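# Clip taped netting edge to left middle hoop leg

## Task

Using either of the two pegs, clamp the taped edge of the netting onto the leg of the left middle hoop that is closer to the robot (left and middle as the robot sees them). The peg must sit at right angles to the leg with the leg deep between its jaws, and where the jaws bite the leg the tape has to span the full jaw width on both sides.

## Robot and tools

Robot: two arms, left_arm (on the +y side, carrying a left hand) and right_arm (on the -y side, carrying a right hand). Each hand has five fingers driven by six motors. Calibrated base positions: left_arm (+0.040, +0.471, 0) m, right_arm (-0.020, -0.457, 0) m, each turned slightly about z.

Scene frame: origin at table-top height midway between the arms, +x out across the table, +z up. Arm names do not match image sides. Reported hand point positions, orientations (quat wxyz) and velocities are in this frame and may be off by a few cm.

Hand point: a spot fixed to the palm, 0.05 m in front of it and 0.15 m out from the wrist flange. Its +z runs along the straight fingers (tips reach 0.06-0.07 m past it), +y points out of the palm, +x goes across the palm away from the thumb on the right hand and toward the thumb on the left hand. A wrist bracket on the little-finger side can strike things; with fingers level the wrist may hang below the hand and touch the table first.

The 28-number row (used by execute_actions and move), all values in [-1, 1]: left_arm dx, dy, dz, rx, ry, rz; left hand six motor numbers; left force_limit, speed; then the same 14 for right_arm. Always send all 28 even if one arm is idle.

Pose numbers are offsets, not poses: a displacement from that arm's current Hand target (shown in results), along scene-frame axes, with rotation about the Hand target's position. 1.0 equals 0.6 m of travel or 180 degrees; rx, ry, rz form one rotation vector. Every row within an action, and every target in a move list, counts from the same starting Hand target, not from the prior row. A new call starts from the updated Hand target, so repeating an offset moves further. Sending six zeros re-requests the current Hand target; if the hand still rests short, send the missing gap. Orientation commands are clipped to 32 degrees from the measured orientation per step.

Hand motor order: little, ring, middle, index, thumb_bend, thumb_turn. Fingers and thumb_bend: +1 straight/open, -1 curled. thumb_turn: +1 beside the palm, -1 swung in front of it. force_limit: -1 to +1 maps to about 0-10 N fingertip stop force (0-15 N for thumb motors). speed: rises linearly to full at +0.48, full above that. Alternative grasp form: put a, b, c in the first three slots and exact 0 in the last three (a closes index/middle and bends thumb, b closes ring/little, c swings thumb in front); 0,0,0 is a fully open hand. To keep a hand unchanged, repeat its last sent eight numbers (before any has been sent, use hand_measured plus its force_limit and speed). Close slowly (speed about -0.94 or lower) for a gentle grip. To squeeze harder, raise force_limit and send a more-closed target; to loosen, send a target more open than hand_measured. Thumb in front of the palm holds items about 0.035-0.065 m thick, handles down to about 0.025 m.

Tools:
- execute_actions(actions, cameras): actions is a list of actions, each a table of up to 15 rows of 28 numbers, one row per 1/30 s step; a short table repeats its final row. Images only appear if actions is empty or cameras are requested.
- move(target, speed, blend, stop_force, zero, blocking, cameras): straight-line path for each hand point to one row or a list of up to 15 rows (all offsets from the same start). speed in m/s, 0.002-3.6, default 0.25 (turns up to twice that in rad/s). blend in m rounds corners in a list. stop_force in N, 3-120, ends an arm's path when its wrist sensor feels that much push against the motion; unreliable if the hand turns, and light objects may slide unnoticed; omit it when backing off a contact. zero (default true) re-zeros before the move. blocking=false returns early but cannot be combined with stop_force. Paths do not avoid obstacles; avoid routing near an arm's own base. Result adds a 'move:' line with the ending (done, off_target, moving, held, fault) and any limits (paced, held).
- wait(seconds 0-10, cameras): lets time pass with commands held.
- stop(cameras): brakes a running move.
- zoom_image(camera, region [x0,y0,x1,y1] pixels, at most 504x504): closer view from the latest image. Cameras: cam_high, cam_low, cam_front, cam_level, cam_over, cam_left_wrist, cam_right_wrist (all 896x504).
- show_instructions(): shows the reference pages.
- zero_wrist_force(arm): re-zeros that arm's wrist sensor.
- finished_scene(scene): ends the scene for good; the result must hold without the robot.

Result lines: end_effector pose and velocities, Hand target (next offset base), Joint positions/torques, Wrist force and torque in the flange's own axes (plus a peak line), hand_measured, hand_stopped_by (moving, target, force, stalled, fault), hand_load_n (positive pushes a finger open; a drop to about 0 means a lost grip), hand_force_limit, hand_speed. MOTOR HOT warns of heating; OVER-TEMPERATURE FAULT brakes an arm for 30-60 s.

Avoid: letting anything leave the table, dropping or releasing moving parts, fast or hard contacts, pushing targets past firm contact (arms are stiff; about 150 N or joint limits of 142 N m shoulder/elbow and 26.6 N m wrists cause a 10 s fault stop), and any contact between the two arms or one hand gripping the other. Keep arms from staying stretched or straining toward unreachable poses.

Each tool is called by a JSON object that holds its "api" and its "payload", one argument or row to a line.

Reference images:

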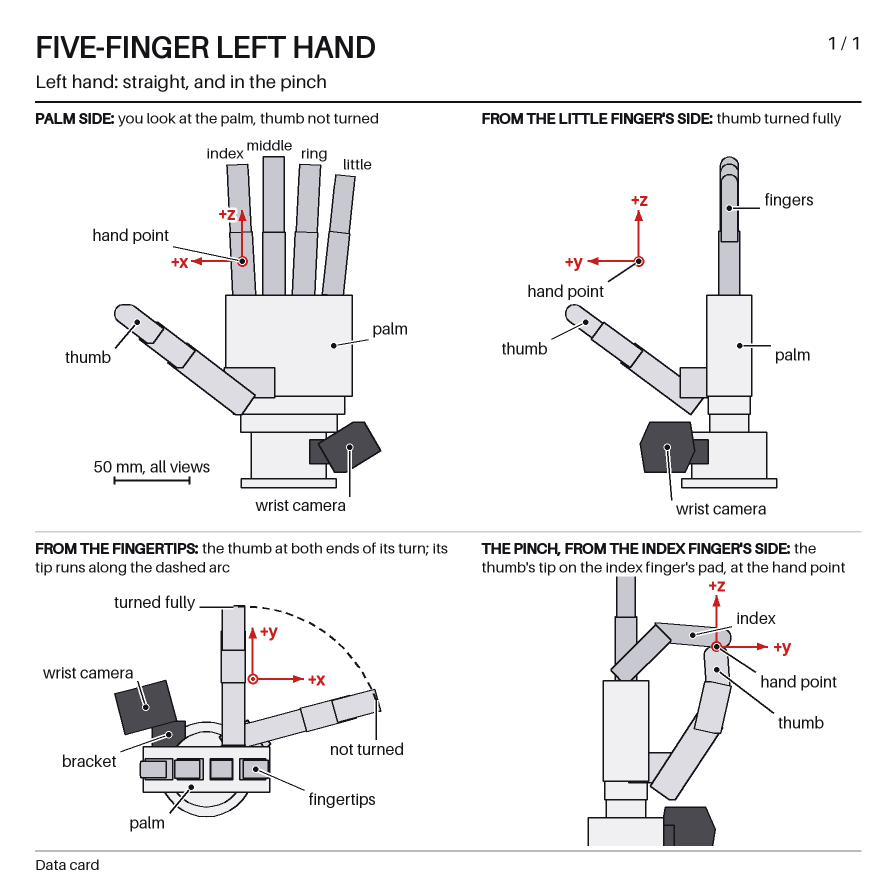

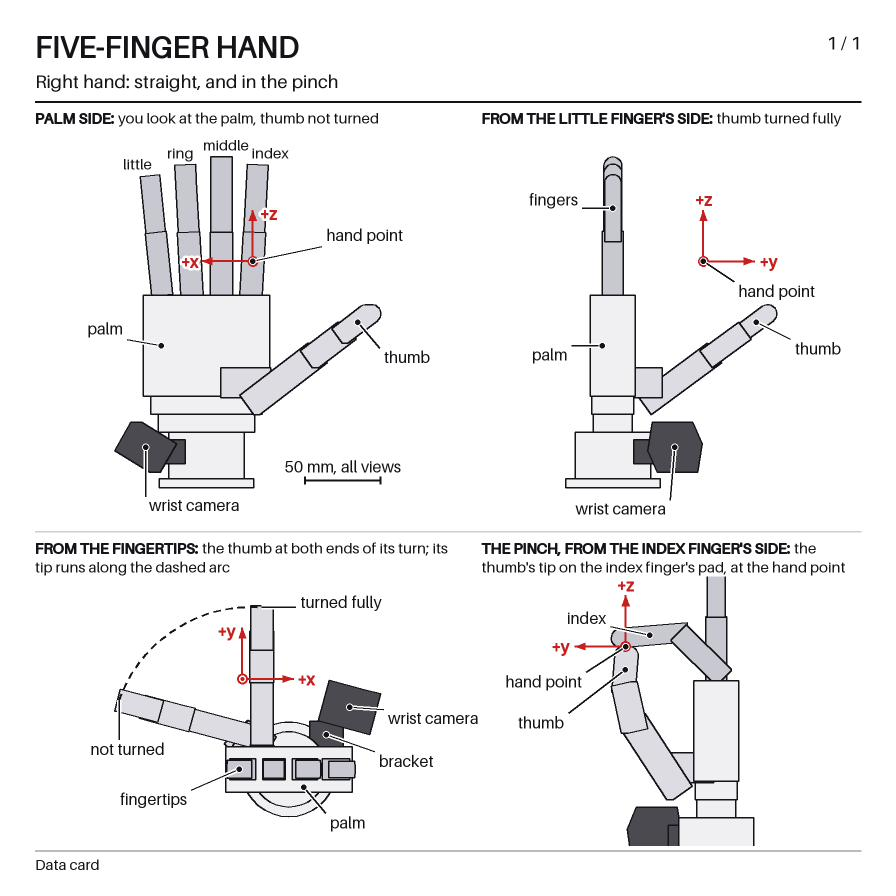

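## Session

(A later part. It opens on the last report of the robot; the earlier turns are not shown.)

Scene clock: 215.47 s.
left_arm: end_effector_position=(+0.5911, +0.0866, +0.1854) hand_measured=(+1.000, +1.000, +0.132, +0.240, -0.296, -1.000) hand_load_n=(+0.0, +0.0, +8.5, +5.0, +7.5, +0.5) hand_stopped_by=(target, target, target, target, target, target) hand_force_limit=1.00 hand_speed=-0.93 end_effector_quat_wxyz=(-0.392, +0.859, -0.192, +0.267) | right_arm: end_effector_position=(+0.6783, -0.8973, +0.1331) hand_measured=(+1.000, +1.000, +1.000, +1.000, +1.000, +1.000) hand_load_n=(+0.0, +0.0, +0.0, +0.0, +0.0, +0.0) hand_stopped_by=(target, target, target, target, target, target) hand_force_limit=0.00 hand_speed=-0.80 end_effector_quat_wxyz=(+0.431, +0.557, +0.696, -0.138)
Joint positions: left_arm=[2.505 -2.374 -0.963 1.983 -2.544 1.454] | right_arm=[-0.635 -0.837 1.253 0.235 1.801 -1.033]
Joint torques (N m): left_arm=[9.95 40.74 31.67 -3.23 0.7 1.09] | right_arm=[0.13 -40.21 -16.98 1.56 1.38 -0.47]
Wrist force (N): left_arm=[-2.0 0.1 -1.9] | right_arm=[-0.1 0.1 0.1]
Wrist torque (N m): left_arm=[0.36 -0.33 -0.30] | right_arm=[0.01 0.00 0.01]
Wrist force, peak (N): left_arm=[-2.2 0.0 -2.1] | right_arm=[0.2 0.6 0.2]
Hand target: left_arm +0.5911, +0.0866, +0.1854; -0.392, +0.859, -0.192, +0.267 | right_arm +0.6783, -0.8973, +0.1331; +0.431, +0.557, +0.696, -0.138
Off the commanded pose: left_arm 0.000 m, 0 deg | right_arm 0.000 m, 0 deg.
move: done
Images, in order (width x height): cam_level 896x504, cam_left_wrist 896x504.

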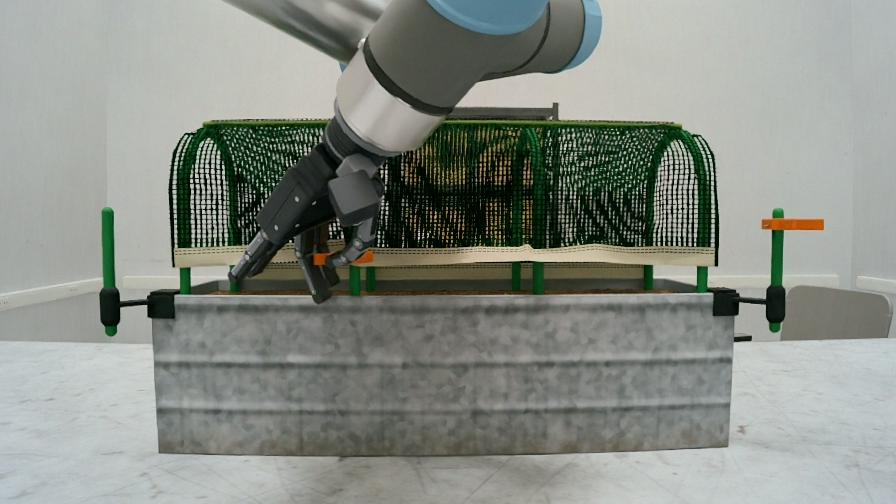

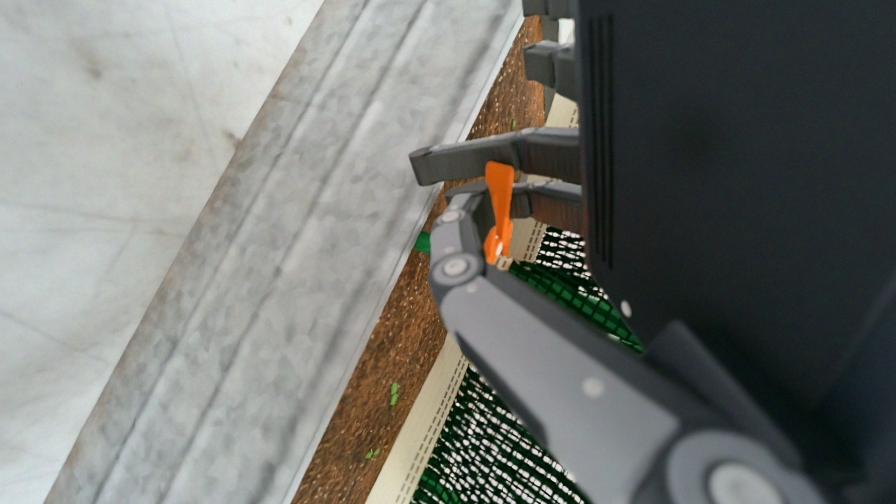

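{"api": "wait", "payload": {
  "seconds": 0,
  "cameras": ["cam_over","cam_front","cam_level","cam_left_wrist"]
}}

{"api": "zoom_image", "payload": {
  "camera": "cam_over",
  "region": [690, 335, 770, 415]
}}

{"api": "zoom_image", "payload": {
  "camera": "cam_level",
  "region": [750, 200, 840, 250]
}}

{"api": "zoom_image", "payload": {
  "camera": "cam_front",
  "region": [680, 250, 740, 310]
}}

Scene clock: 216.50 s.
left_arm: end_effector_position=(+0.5911, +0.0866, +0.1854) hand_measured=(+1.000, +1.000, +0.132, +0.240, -0.296, -1.000) hand_load_n=(+0.0, +0.0, +8.5, +5.0, +7.5, +0.5) hand_stopped_by=(target, target, target, target, target, target) hand_force_limit=1.00 hand_speed=-0.93 end_effector_quat_wxyz=(-0.392, +0.859, -0.192, +0.267) | right_arm: end_effector_position=(+0.6783, -0.8973, +0.1331) hand_measured=(+1.000, +1.000, +1.000, +1.000, +1.000, +1.000) hand_load_n=(+0.0, +0.0, +0.0, +0.0, +0.0, +0.0) hand_stopped_by=(target, target, target, target, target, target) hand_force_limit=0.00 hand_speed=-0.80 end_effector_quat_wxyz=(+0.431, +0.557, +0.696, -0.138)
Joint positions: left_arm=[2.505 -2.374 -0.963 1.983 -2.544 1.454] | right_arm=[-0.635 -0.837 1.253 0.235 1.801 -1.033]
Joint torques (N m): left_arm=[9.27 40.44 31.43 -3.41 0.78 -0.6] | right_arm=[0.55 -39.28 -17.32 1.49 1.43 -0.59]
Wrist force (N): left_arm=[-2.1 0.1 -2.1] | right_arm=[0.2 0.2 0.1]
Wrist torque (N m): left_arm=[0.37 -0.32 -0.31] | right_arm=[0.03 -0.03 0.02]
Wrist force, peak (N): left_arm=[-2.0 0.2 -2.2] | right_arm=[0.0 0.5 -0.2]
Hand target: left_arm +0.5911, +0.0866, +0.1854; -0.392, +0.859, -0.192, +0.267 | right_arm +0.6783, -0.8973, +0.1331; +0.431, +0.557, +0.696, -0.138
Off the commanded pose: left_arm 0.000 m, 0 deg | right_arm 0.000 m, 0 deg.
Images, in order (width x height): cam_front 896x504, cam_level 896x504, cam_over 896x504, cam_left_wrist 896x504.

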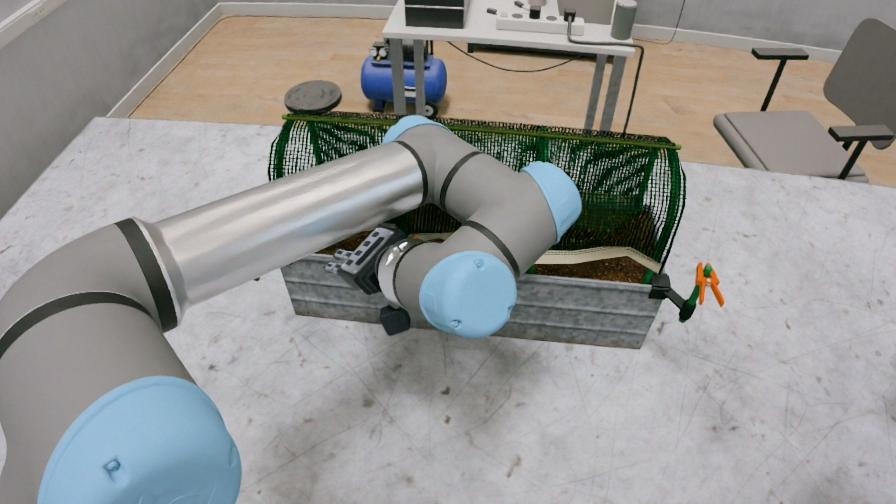

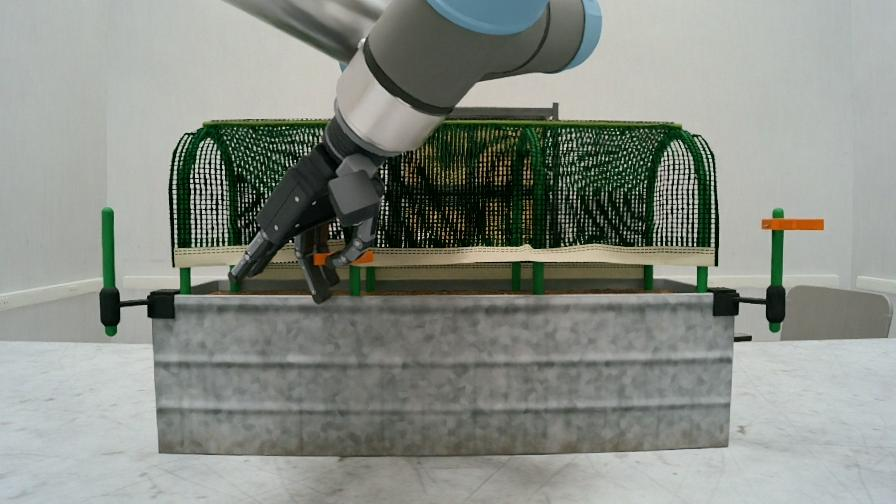

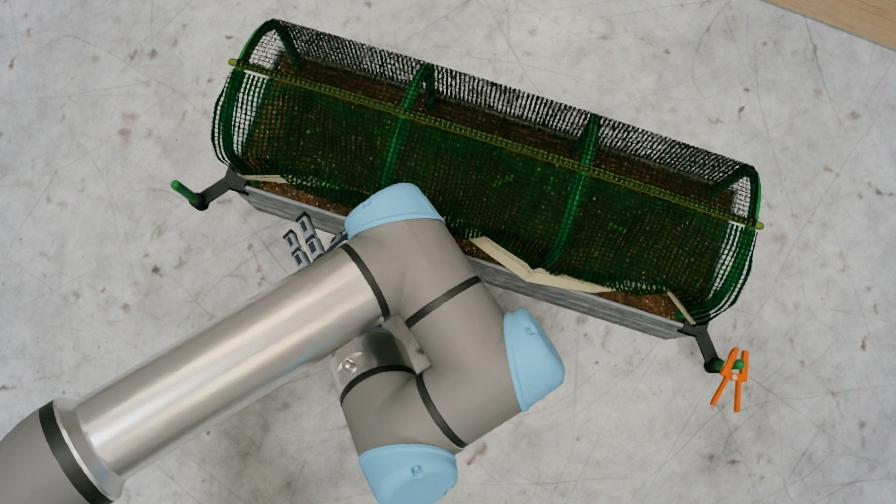

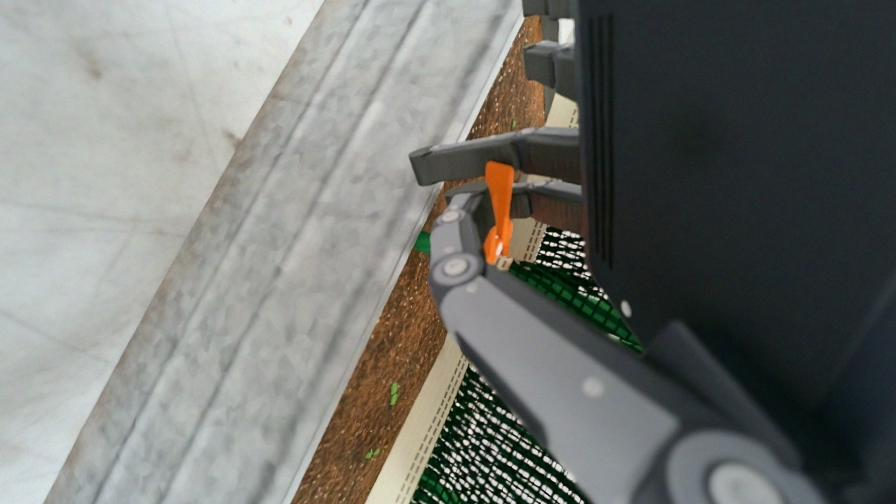

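Scaled by 6.300 from the camera's 896x504 image, which has a finer 1280x720 frame.

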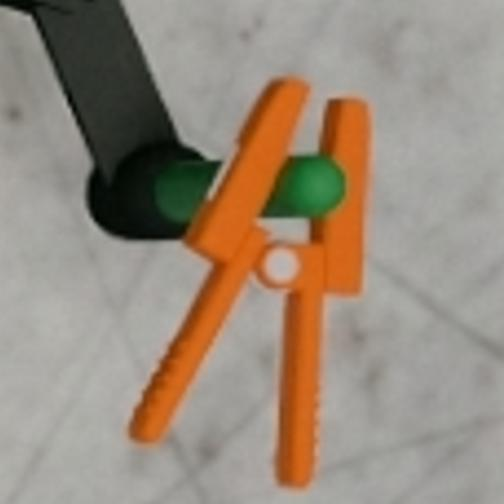

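Scaled by 5.600 from the camera's 896x504 image, which has a finer 1280x720 frame.

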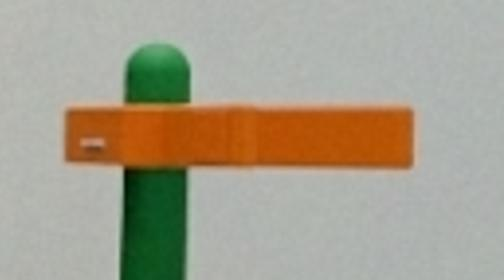

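Scaled by 8.400 from the camera's 896x504 image, which has a finer 1280x720 frame.

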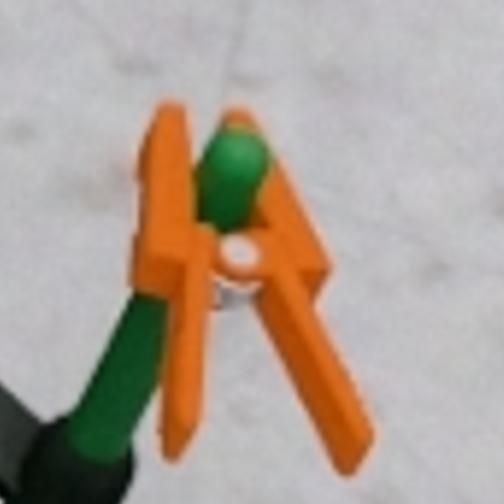

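{"api": "zoom_image", "payload": {
  "camera": "cam_left_wrist",
  "region": [480, 225, 530, 275]
}}

{"api": "zoom_image", "payload": {
  "camera": "cam_front",
  "region": [400, 210, 560, 290]
}}

{"api": "zoom_image", "payload": {
  "camera": "cam_over",
  "region": [420, 190, 600, 310]
}}

Scaled by 10.080 from the camera's 896x504 image, which has a finer 1280x720 frame.

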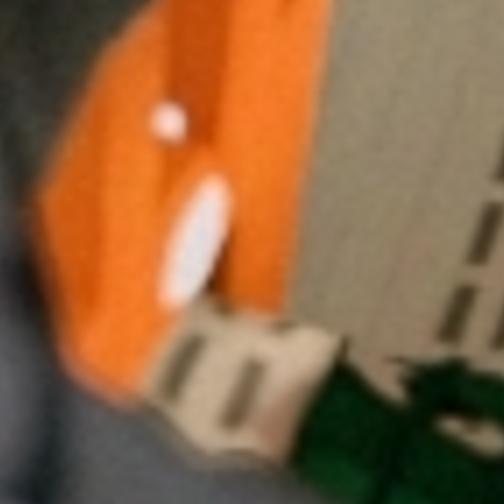

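Scaled by 3.150 from the camera's 896x504 image, which has a finer 1280x720 frame.

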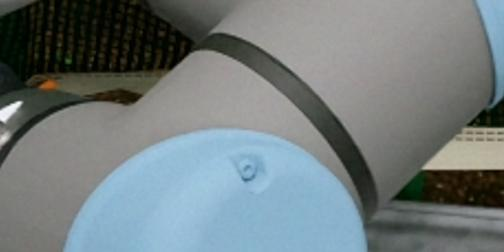

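Scaled by 2.800 from the camera's 896x504 image, which has a finer 1280x720 frame.

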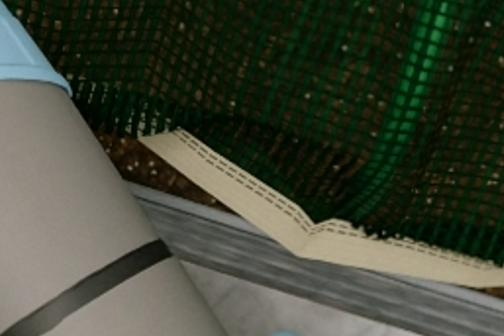

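{"api": "zoom_image", "payload": {
  "camera": "cam_left_wrist",
  "region": [480, 220, 660, 360]
}}

Scaled by 2.800 from the camera's 896x504 image, which has a finer 1280x720 frame.

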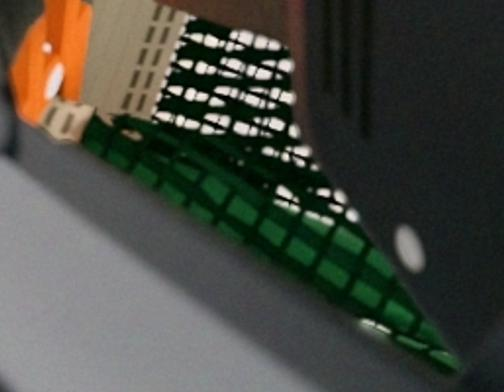

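{"api": "move", "payload": {
  "target": [0.00213,-0.00131,0,0,0,0,1,1,0.13,0.24,-0.30,-1,1.0,-0.93,0,0,0,0,0,0,0,0,0,0,0,0,0,-0.8],
  "speed": 0.01,
  "stop_force": 4,
  "cameras": ["cam_level","cam_left_wrist"]
}}

{"api": "zoom_image", "payload": {
  "camera": "cam_level",
  "region": [334, 228, 384, 272]
}}

{"api": "zoom_image", "payload": {
  "camera": "cam_left_wrist",
  "region": [480, 225, 530, 275]
}}

Scene clock: 223.40 s.
left_arm: end_effector_position=(+0.5923, +0.0858, +0.1854) hand_measured=(+1.000, +1.000, +0.132, +0.240, -0.296, -1.000) hand_load_n=(+0.0, +0.0, +8.0, +5.0, +7.5, +0.0) hand_stopped_by=(target, target, target, target, target, target) hand_force_limit=1.00 hand_speed=-0.93 end_effector_quat_wxyz=(-0.392, +0.859, -0.192, +0.267) | right_arm: end_effector_position=(+0.6783, -0.8973, +0.1331) hand_measured=(+1.000, +1.000, +1.000, +1.000, +1.000, +1.000) hand_load_n=(+0.0, +0.0, +0.5, +0.0, +0.0, +0.0) hand_stopped_by=(target, target, target, target, target, target) hand_force_limit=0.00 hand_speed=-0.80 end_effector_quat_wxyz=(+0.431, +0.557, +0.696, -0.138)
Joint positions: left_arm=[2.506 -2.378 -0.955 1.98 -2.544 1.454] | right_arm=[-0.635 -0.837 1.253 0.235 1.801 -1.033]
Joint torques (N m): left_arm=[9.83 40.94 31.34 -3.12 0.56 1.51] | right_arm=[0.02 -39.99 -17.02 1.47 1.32 -0.47]
Wrist force (N): left_arm=[-3.2 -0.1 -2.4] | right_arm=[0.3 0.4 0.0]
Wrist torque (N m): left_arm=[0.34 -0.31 -0.33] | right_arm=[0.07 -0.05 0.03]
Wrist force, peak (N): left_arm=[-3.1 0.1 -2.5] | right_arm=[0.6 0.1 0.3]
Hand target: left_arm +0.5923, +0.0858, +0.1854; -0.392, +0.859, -0.192, +0.267 | right_arm +0.6783, -0.8973, +0.1331; +0.431, +0.557, +0.696, -0.138
Off the commanded pose: left_arm 0.000 m, 0 deg | right_arm 0.000 m, 0 deg.
move: done
Images, in order (width x height): cam_level 896x504, cam_left_wrist 896x504.

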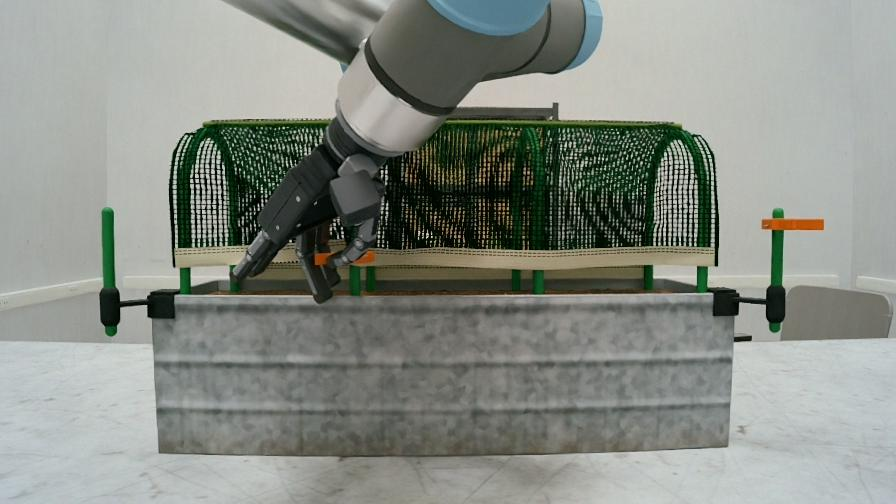

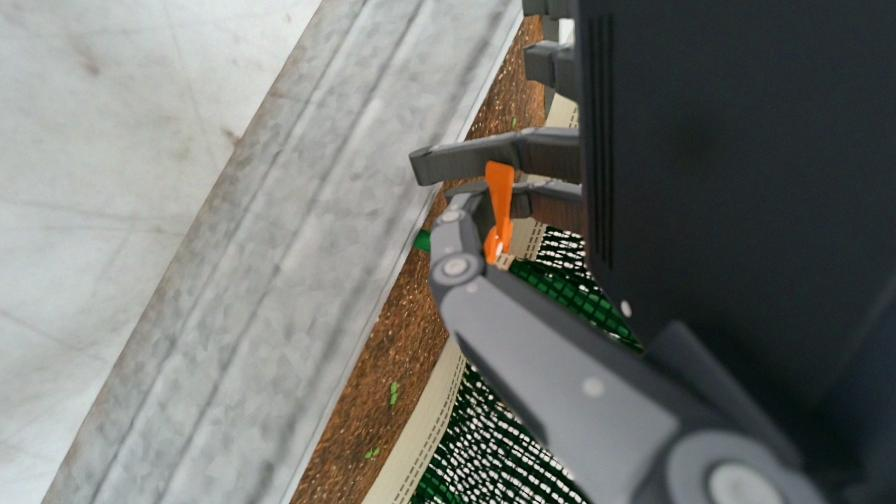

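Scaled by 10.080 from the camera's 896x504 image, which has a finer 1280x720 frame.

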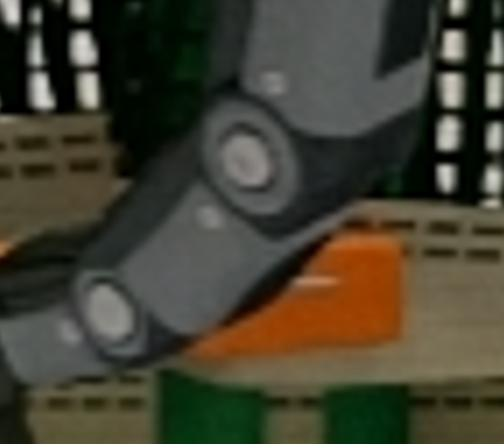

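Scaled by 10.080 from the camera's 896x504 image, which has a finer 1280x720 frame.

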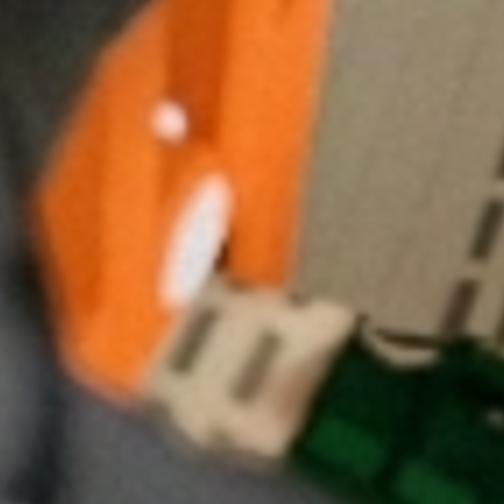

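{"api": "move", "payload": {
  "target": [0,0,0,-0.0044,-0.0071,0,1,1,0.13,0.24,-0.30,-1,1.0,-0.93,0,0,0,0,0,0,0,0,0,0,0,0,0,-0.8],
  "speed": 0.02,
  "cameras": ["cam_level","cam_left_wrist"]
}}

{"api": "zoom_image", "payload": {
  "camera": "cam_level",
  "region": [334, 228, 384, 272]
}}

{"api": "zoom_image", "payload": {
  "camera": "cam_left_wrist",
  "region": [480, 225, 530, 275]
}}

Scene clock: 226.83 s.
left_arm: end_effector_position=(+0.5923, +0.0858, +0.1854) hand_measured=(+1.000, +1.000, +0.132, +0.240, -0.296, -1.000) hand_load_n=(+0.0, +0.0, +8.5, +4.5, +7.0, +0.0) hand_stopped_by=(target, target, target, target, target, target) hand_force_limit=1.00 hand_speed=-0.93 end_effector_quat_wxyz=(-0.389, +0.859, -0.186, +0.278) | right_arm: end_effector_position=(+0.6783, -0.8973, +0.1331) hand_measured=(+1.000, +1.000, +1.000, +1.000, +1.000, +1.000) hand_load_n=(+0.5, +0.0, +0.0, +0.0, +0.0, +0.0) hand_stopped_by=(target, target, target, target, target, target) hand_force_limit=0.00 hand_speed=-0.80 end_effector_quat_wxyz=(+0.431, +0.557, +0.696, -0.138)
Joint positions: left_arm=[2.505 -2.364 -0.98 2.017 -2.548 1.454] | right_arm=[-0.635 -0.837 1.253 0.235 1.801 -1.033]
Joint torques (N m): left_arm=[-10.84 57.96 6.38 0.05 -2.5 1.06] | right_arm=[0.58 -39.93 -16.96 1.56 1.37 -0.52]
Wrist force (N): left_arm=[-2.5 0.6 -1.8] | right_arm=[0.2 0.2 -0.1]
Wrist torque (N m): left_arm=[0.35 -0.33 -0.19] | right_arm=[0.04 -0.02 0.02]
Wrist force, peak (N): left_arm=[-3.3 0.1 -2.4] | right_arm=[0.2 0.6 -0.1]
Hand target: left_arm +0.5923, +0.0858, +0.1854; -0.389, +0.859, -0.186, +0.278 | right_arm +0.6783, -0.8973, +0.1331; +0.431, +0.557, +0.696, -0.138
Off the commanded pose: left_arm 0.000 m, 0 deg | right_arm 0.000 m, 0 deg.
move: done
Images, in order (width x height): cam_level 896x504, cam_left_wrist 896x504.

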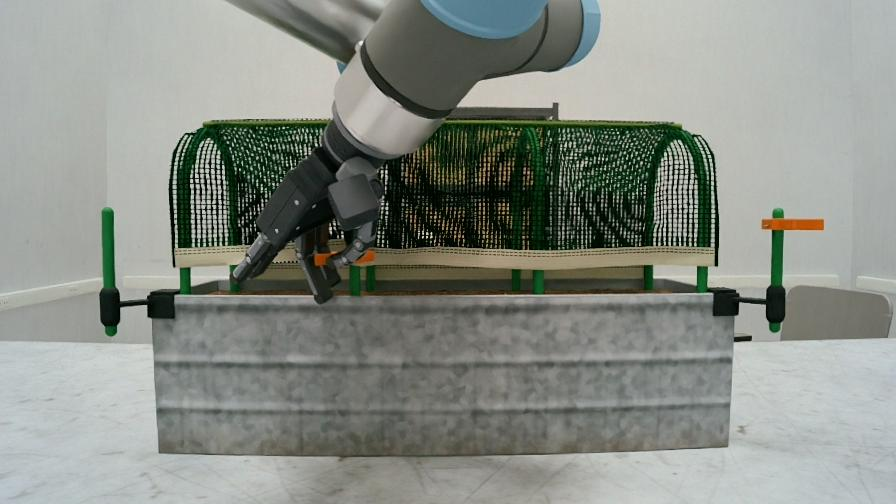

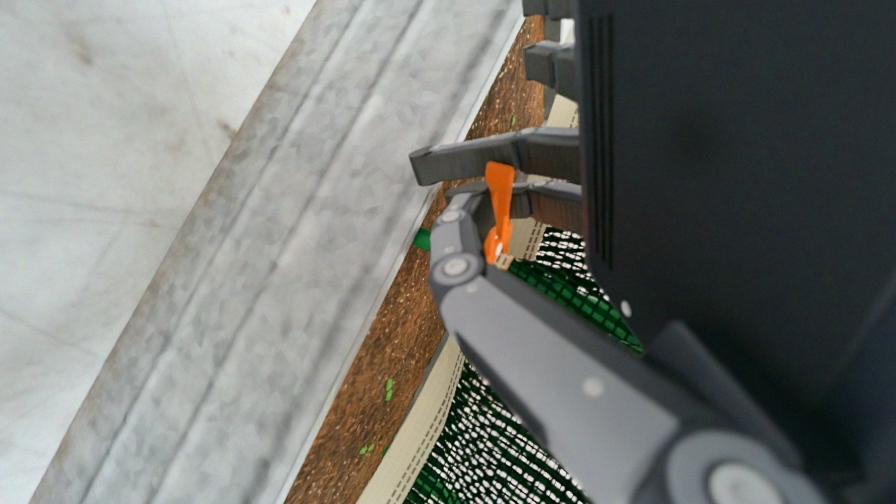

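Scaled by 10.080 from the camera's 896x504 image, which has a finer 1280x720 frame.

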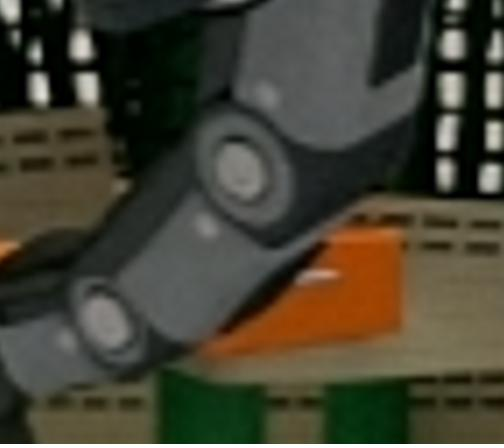

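Scaled by 10.080 from the camera's 896x504 image, which has a finer 1280x720 frame.

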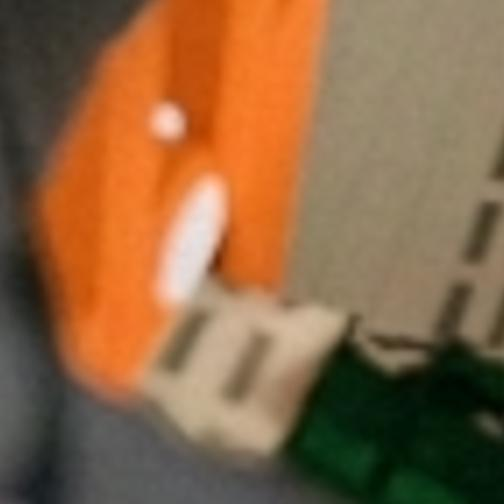

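{"api": "move", "payload": {
  "target": [0,0,0,0,0,0,1,1,0.24,0.36,-0.18,-1,1.0,-0.93,0,0,0,0,0,0,0,0,0,0,0,0,0,-0.8],
  "cameras": ["cam_level","cam_left_wrist"]
}}

{"api": "zoom_image", "payload": {
  "camera": "cam_level",
  "region": [310, 220, 390, 280]
}}

{"api": "zoom_image", "payload": {
  "camera": "cam_left_wrist",
  "region": [400, 130, 580, 300]
}}

Scene clock: 229.03 s.
left_arm: end_effector_position=(+0.5923, +0.0858, +0.1854) hand_measured=(+1.000, +1.000, +0.242, +0.360, -0.178, -1.000) hand_load_n=(+0.0, +0.0, +5.5, +0.0, +2.5, +0.5) hand_stopped_by=(target, target, target, target, target, target) hand_force_limit=1.00 hand_speed=-0.93 end_effector_quat_wxyz=(-0.389, +0.859, -0.186, +0.278) | right_arm: end_effector_position=(+0.6783, -0.8973, +0.1331) hand_measured=(+1.000, +1.000, +1.000, +1.000, +1.000, +1.000) hand_load_n=(+0.0, +0.0, +0.0, +0.0, +0.0, +0.0) hand_stopped_by=(target, target, target, target, target, target) hand_force_limit=0.00 hand_speed=-0.80 end_effector_quat_wxyz=(+0.431, +0.557, +0.696, -0.138)
Joint positions: left_arm=[2.505 -2.364 -0.981 2.017 -2.548 1.454] | right_arm=[-0.635 -0.837 1.253 0.235 1.801 -1.033]
Joint torques (N m): left_arm=[-4.72 57.66 7.16 0.17 -2.05 1.49] | right_arm=[-0.32 -40.05 -17.37 1.45 1.5 -0.58]
Wrist force (N): left_arm=[-2.2 0.7 -2.6] | right_arm=[0.1 0.1 -0.1]
Wrist torque (N m): left_arm=[0.27 -0.26 -0.21] | right_arm=[0.02 -0.02 0.01]
Wrist force, peak (N): left_arm=[-3.4 1.6 -3.9] | right_arm=[0.4 0.5 -0.3]
Hand target: left_arm +0.5923, +0.0858, +0.1854; -0.389, +0.859, -0.186, +0.278 | right_arm +0.6783, -0.8973, +0.1331; +0.431, +0.557, +0.696, -0.138
Off the commanded pose: left_arm 0.000 m, 0 deg | right_arm 0.000 m, 0 deg.
move: done
Images, in order (width x height): cam_level 896x504, cam_left_wrist 896x504.

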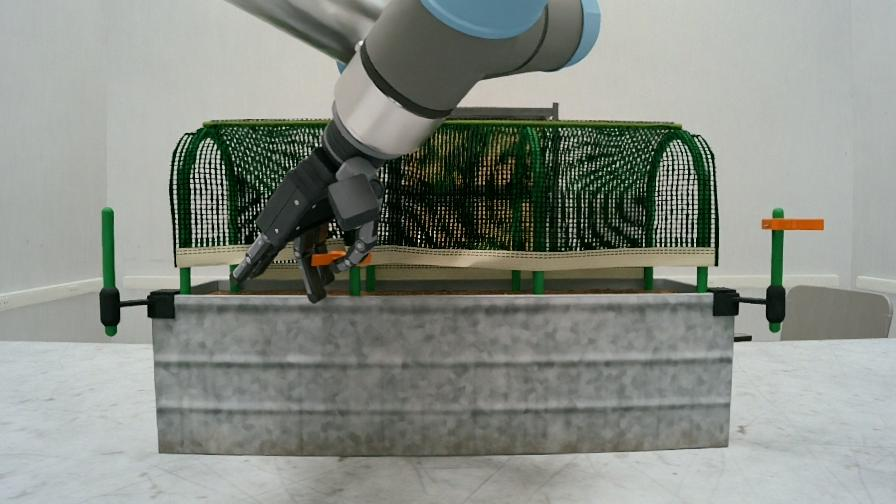

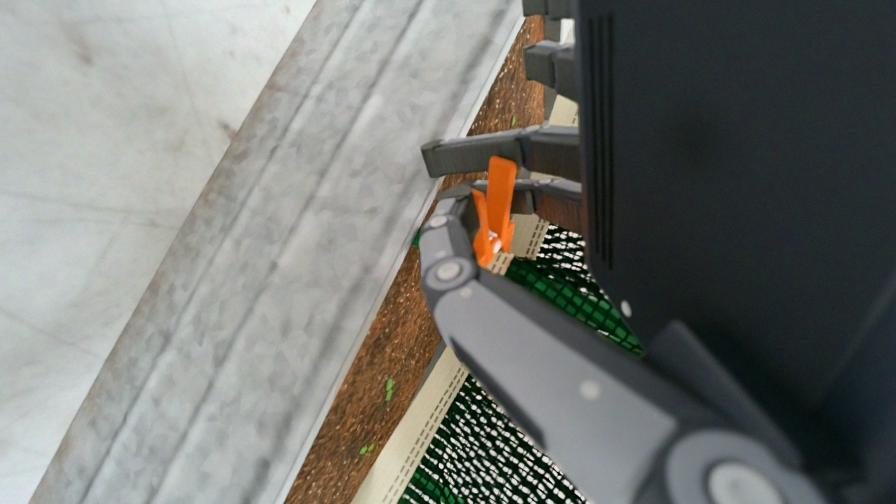

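Scaled by 6.300 from the camera's 896x504 image, which has a finer 1280x720 frame.

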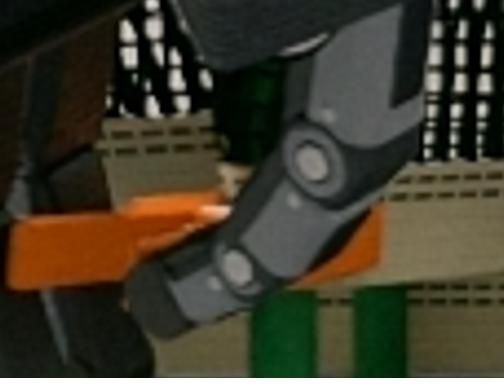

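Scaled by 2.800 from the camera's 896x504 image, which has a finer 1280x720 frame.

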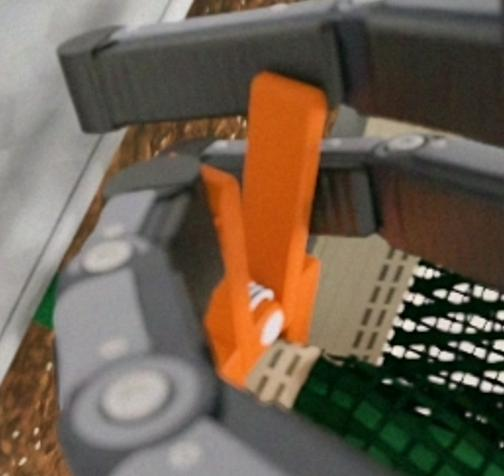

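{"api": "move", "payload": {
  "target": [0,0,0.0027,-0.01895,0.0116,0,1,1,0.24,0.36,-0.18,-1,1.0,-0.93,0,0,0,0,0,0,0,0,0,0,0,0,0,-0.8],
  "speed": 0.04,
  "cameras": ["cam_level","cam_left_wrist"]
}}

{"api": "zoom_image", "payload": {
  "camera": "cam_level",
  "region": [310, 220, 390, 280]
}}

{"api": "zoom_image", "payload": {
  "camera": "cam_left_wrist",
  "region": [400, 130, 580, 300]
}}

Scene clock: 231.83 s.
left_arm: end_effector_position=(+0.5923, +0.0858, +0.1870) hand_measured=(+1.000, +1.000, +0.242, +0.360, -0.178, -1.000) hand_load_n=(+0.0, +0.0, +5.5, +0.0, +4.5, +0.0) hand_stopped_by=(target, target, target, target, target, target) hand_force_limit=1.00 hand_speed=-0.93 end_effector_quat_wxyz=(-0.360, +0.875, -0.184, +0.268) end_effector_velocity=(+0.000, +0.000, +0.000) end_effector_angular_velocity=(-0.005, +0.002, +0.000) | right_arm: end_effector_position=(+0.6783, -0.8973, +0.1331) hand_measured=(+1.000, +1.000, +1.000, +1.000, +1.000, +1.000) hand_load_n=(+0.0, -0.5, +0.0, +0.0, +0.0, +0.0) hand_stopped_by=(target, target, target, target, target, target) hand_force_limit=0.00 hand_speed=-0.80 end_effector_quat_wxyz=(+0.431, +0.557, +0.696, -0.138)
Joint positions: left_arm=[2.525 -2.344 -0.98 2.009 -2.476 1.459] | right_arm=[-0.635 -0.837 1.253 0.235 1.801 -1.033]
Joint velocities: left_arm=[0.002 0.002 0.001 0 0.006 0] | right_arm=[within noise]
Joint torques (N m): left_arm=[10.56 57.67 30.92 -3.2 0.42 1.74] | right_arm=[-0.15 -39.67 -17.14 1.49 1.4 -0.52]
Wrist force (N): left_arm=[-2.0 0.8 -3.1] | right_arm=[0.4 -0.1 -0.1]
Wrist torque (N m): left_arm=[0.29 -0.22 -0.26] | right_arm=[-0.01 -0.05 0.02]
Wrist force, peak (N): left_arm=[-2.0 0.9 -3.3] | right_arm=[0.5 0.4 -0.3]
Hand target: left_arm +0.5923, +0.0858, +0.1870; -0.359, +0.875, -0.184, +0.268 | right_arm +0.6783, -0.8973, +0.1331; +0.431, +0.557, +0.696, -0.138
Off the commanded pose: left_arm 0.000 m, 0 deg | right_arm 0.000 m, 0 deg.
move: done
Images, in order (width x height): cam_level 896x504, cam_left_wrist 896x504.

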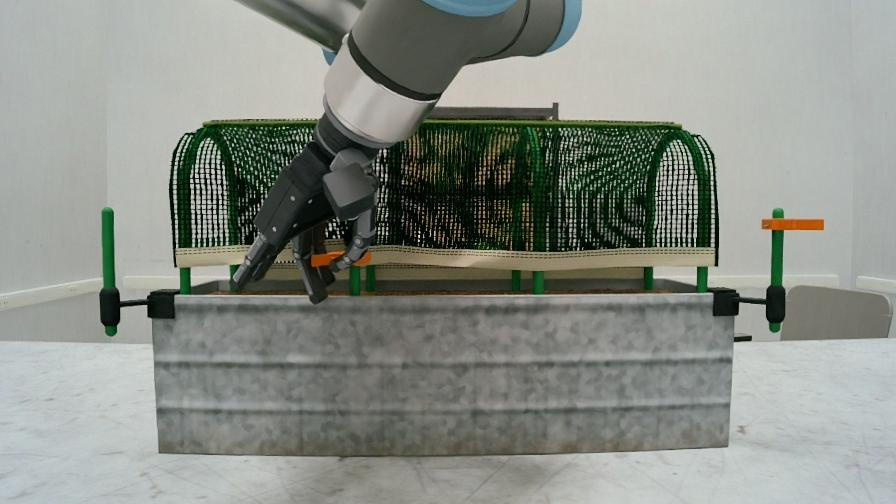

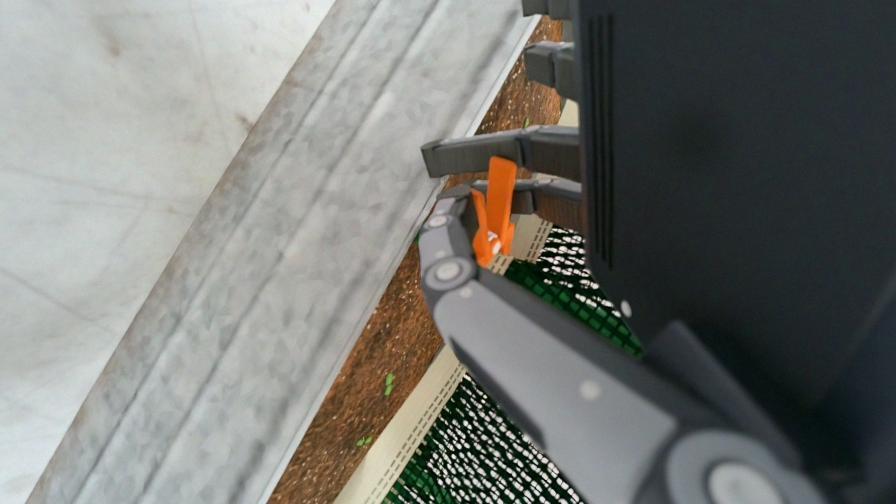

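Scaled by 6.300 from the camera's 896x504 image, which has a finer 1280x720 frame.

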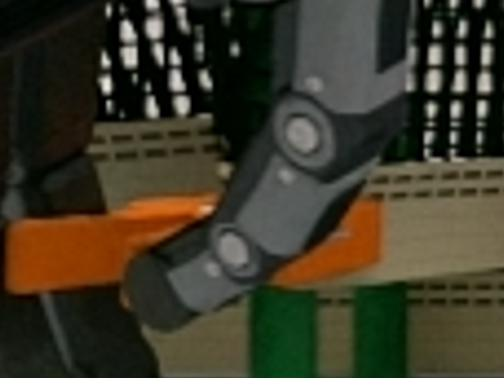

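Scaled by 2.800 from the camera's 896x504 image, which has a finer 1280x720 frame.

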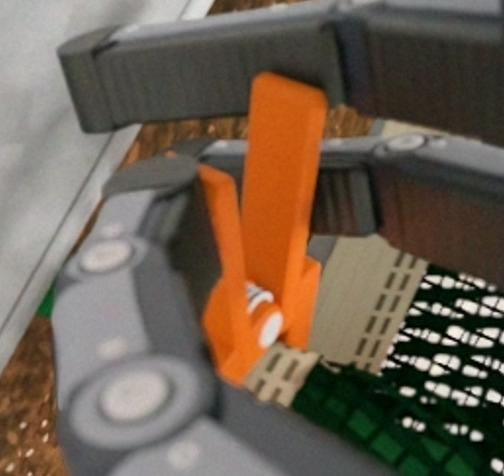

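{"api": "move", "payload": {
  "target": [
    [0,0,0.0013,-0.0095,0.0058,0,1,1,0.24,0.36,-0.18,-1,1.0,-0.93,0,0,0,0,0,0,0,0,0,0,0,0,0,-0.8],
    [0,0,0.0013,-0.0095,0.0058,0,1,1,0.34,0.46,-0.08,-1,1.0,-0.93,0,0,0,0,0,0,0,0,0,0,0,0,0,-0.8]
  ],
  "speed": 0.04,
  "cameras": ["cam_level","cam_left_wrist"]
}}

{"api": "zoom_image", "payload": {
  "camera": "cam_level",
  "region": [310, 220, 390, 280]
}}

{"api": "zoom_image", "payload": {
  "camera": "cam_left_wrist",
  "region": [400, 130, 580, 300]
}}

Scene clock: 234.50 s.
left_arm: end_effector_position=(+0.5923, +0.0858, +0.1878) hand_measured=(+1.000, +1.000, +0.340, +0.460, -0.080, -1.000) hand_load_n=(+0.0, +0.0, +0.0, +0.0, +0.0, +0.0) hand_stopped_by=(target, target, target, target, target, target) hand_force_limit=1.00 hand_speed=-0.93 end_effector_quat_wxyz=(-0.345, +0.882, -0.184, +0.263) | right_arm: end_effector_position=(+0.6783, -0.8973, +0.1331) hand_measured=(+1.000, +1.000, +1.000, +1.000, +1.000, +1.000) hand_load_n=(+0.0, +0.0, +0.0, +0.0, +0.0, +0.0) hand_stopped_by=(target, target, target, target, target, target) hand_force_limit=0.00 hand_speed=-0.80 end_effector_quat_wxyz=(+0.431, +0.557, +0.696, -0.138)
Joint positions: left_arm=[2.537 -2.335 -0.98 2.005 -2.439 1.462] | right_arm=[-0.635 -0.837 1.253 0.235 1.801 -1.033]
Joint torques (N m): left_arm=[8.84 56.57 20.83 -3.36 0.56 1.4] | right_arm=[0.6 -40.38 -17.59 1.47 1.47 -0.46]
Wrist force (N): left_arm=[0.9 1.4 -1.8] | right_arm=[0.3 0.1 -0.1]
Wrist torque (N m): left_arm=[0.33 -0.17 -0.20] | right_arm=[0.03 -0.05 0.02]
Wrist force, peak (N): left_arm=[-1.9 1.3 -3.2] | right_arm=[0.6 0.2 0.1]
Hand target: left_arm +0.5923, +0.0858, +0.1878; -0.345, +0.882, -0.184, +0.263 | right_arm +0.6783, -0.8973, +0.1331; +0.431, +0.557, +0.696, -0.138
Off the commanded pose: left_arm 0.000 m, 0 deg | right_arm 0.000 m, 0 deg.
move: done
Images, in order (width x height): cam_level 896x504, cam_left_wrist 896x504.

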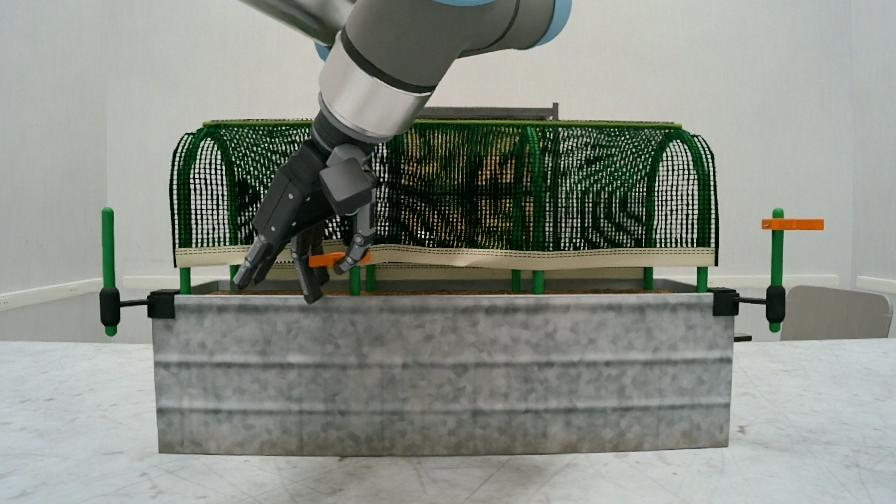

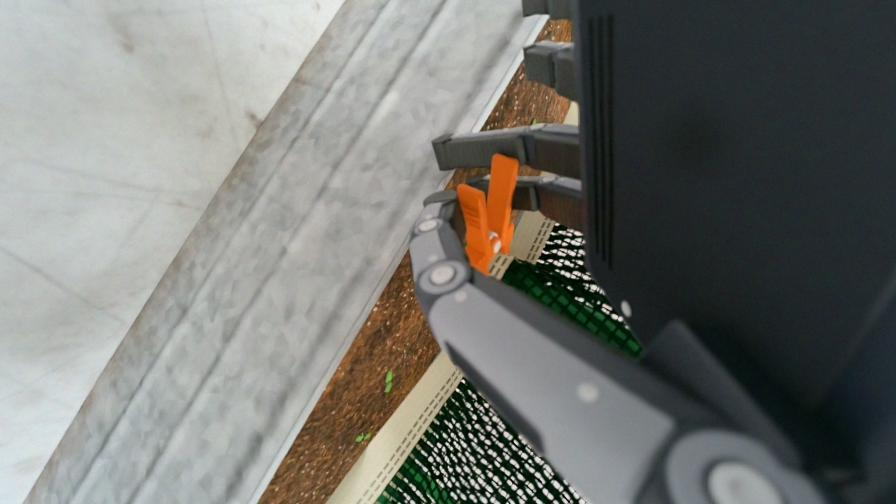

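Scaled by 6.300 from the camera's 896x504 image, which has a finer 1280x720 frame.

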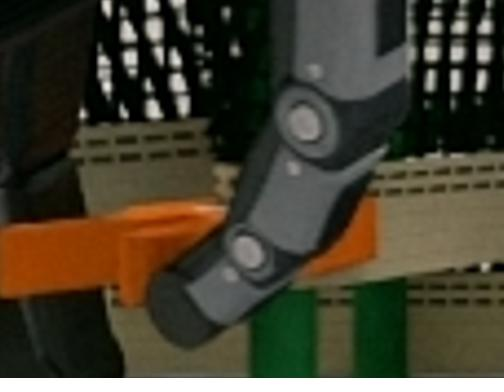

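Scaled by 2.800 from the camera's 896x504 image, which has a finer 1280x720 frame.

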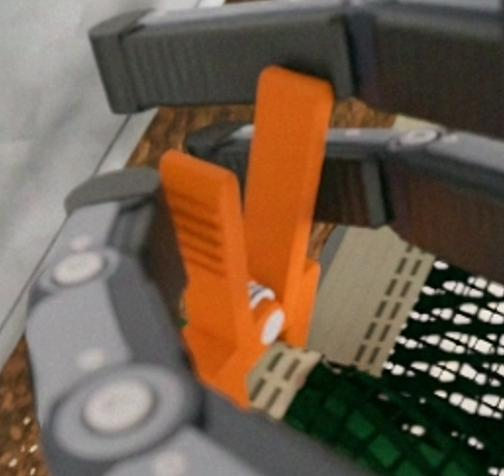

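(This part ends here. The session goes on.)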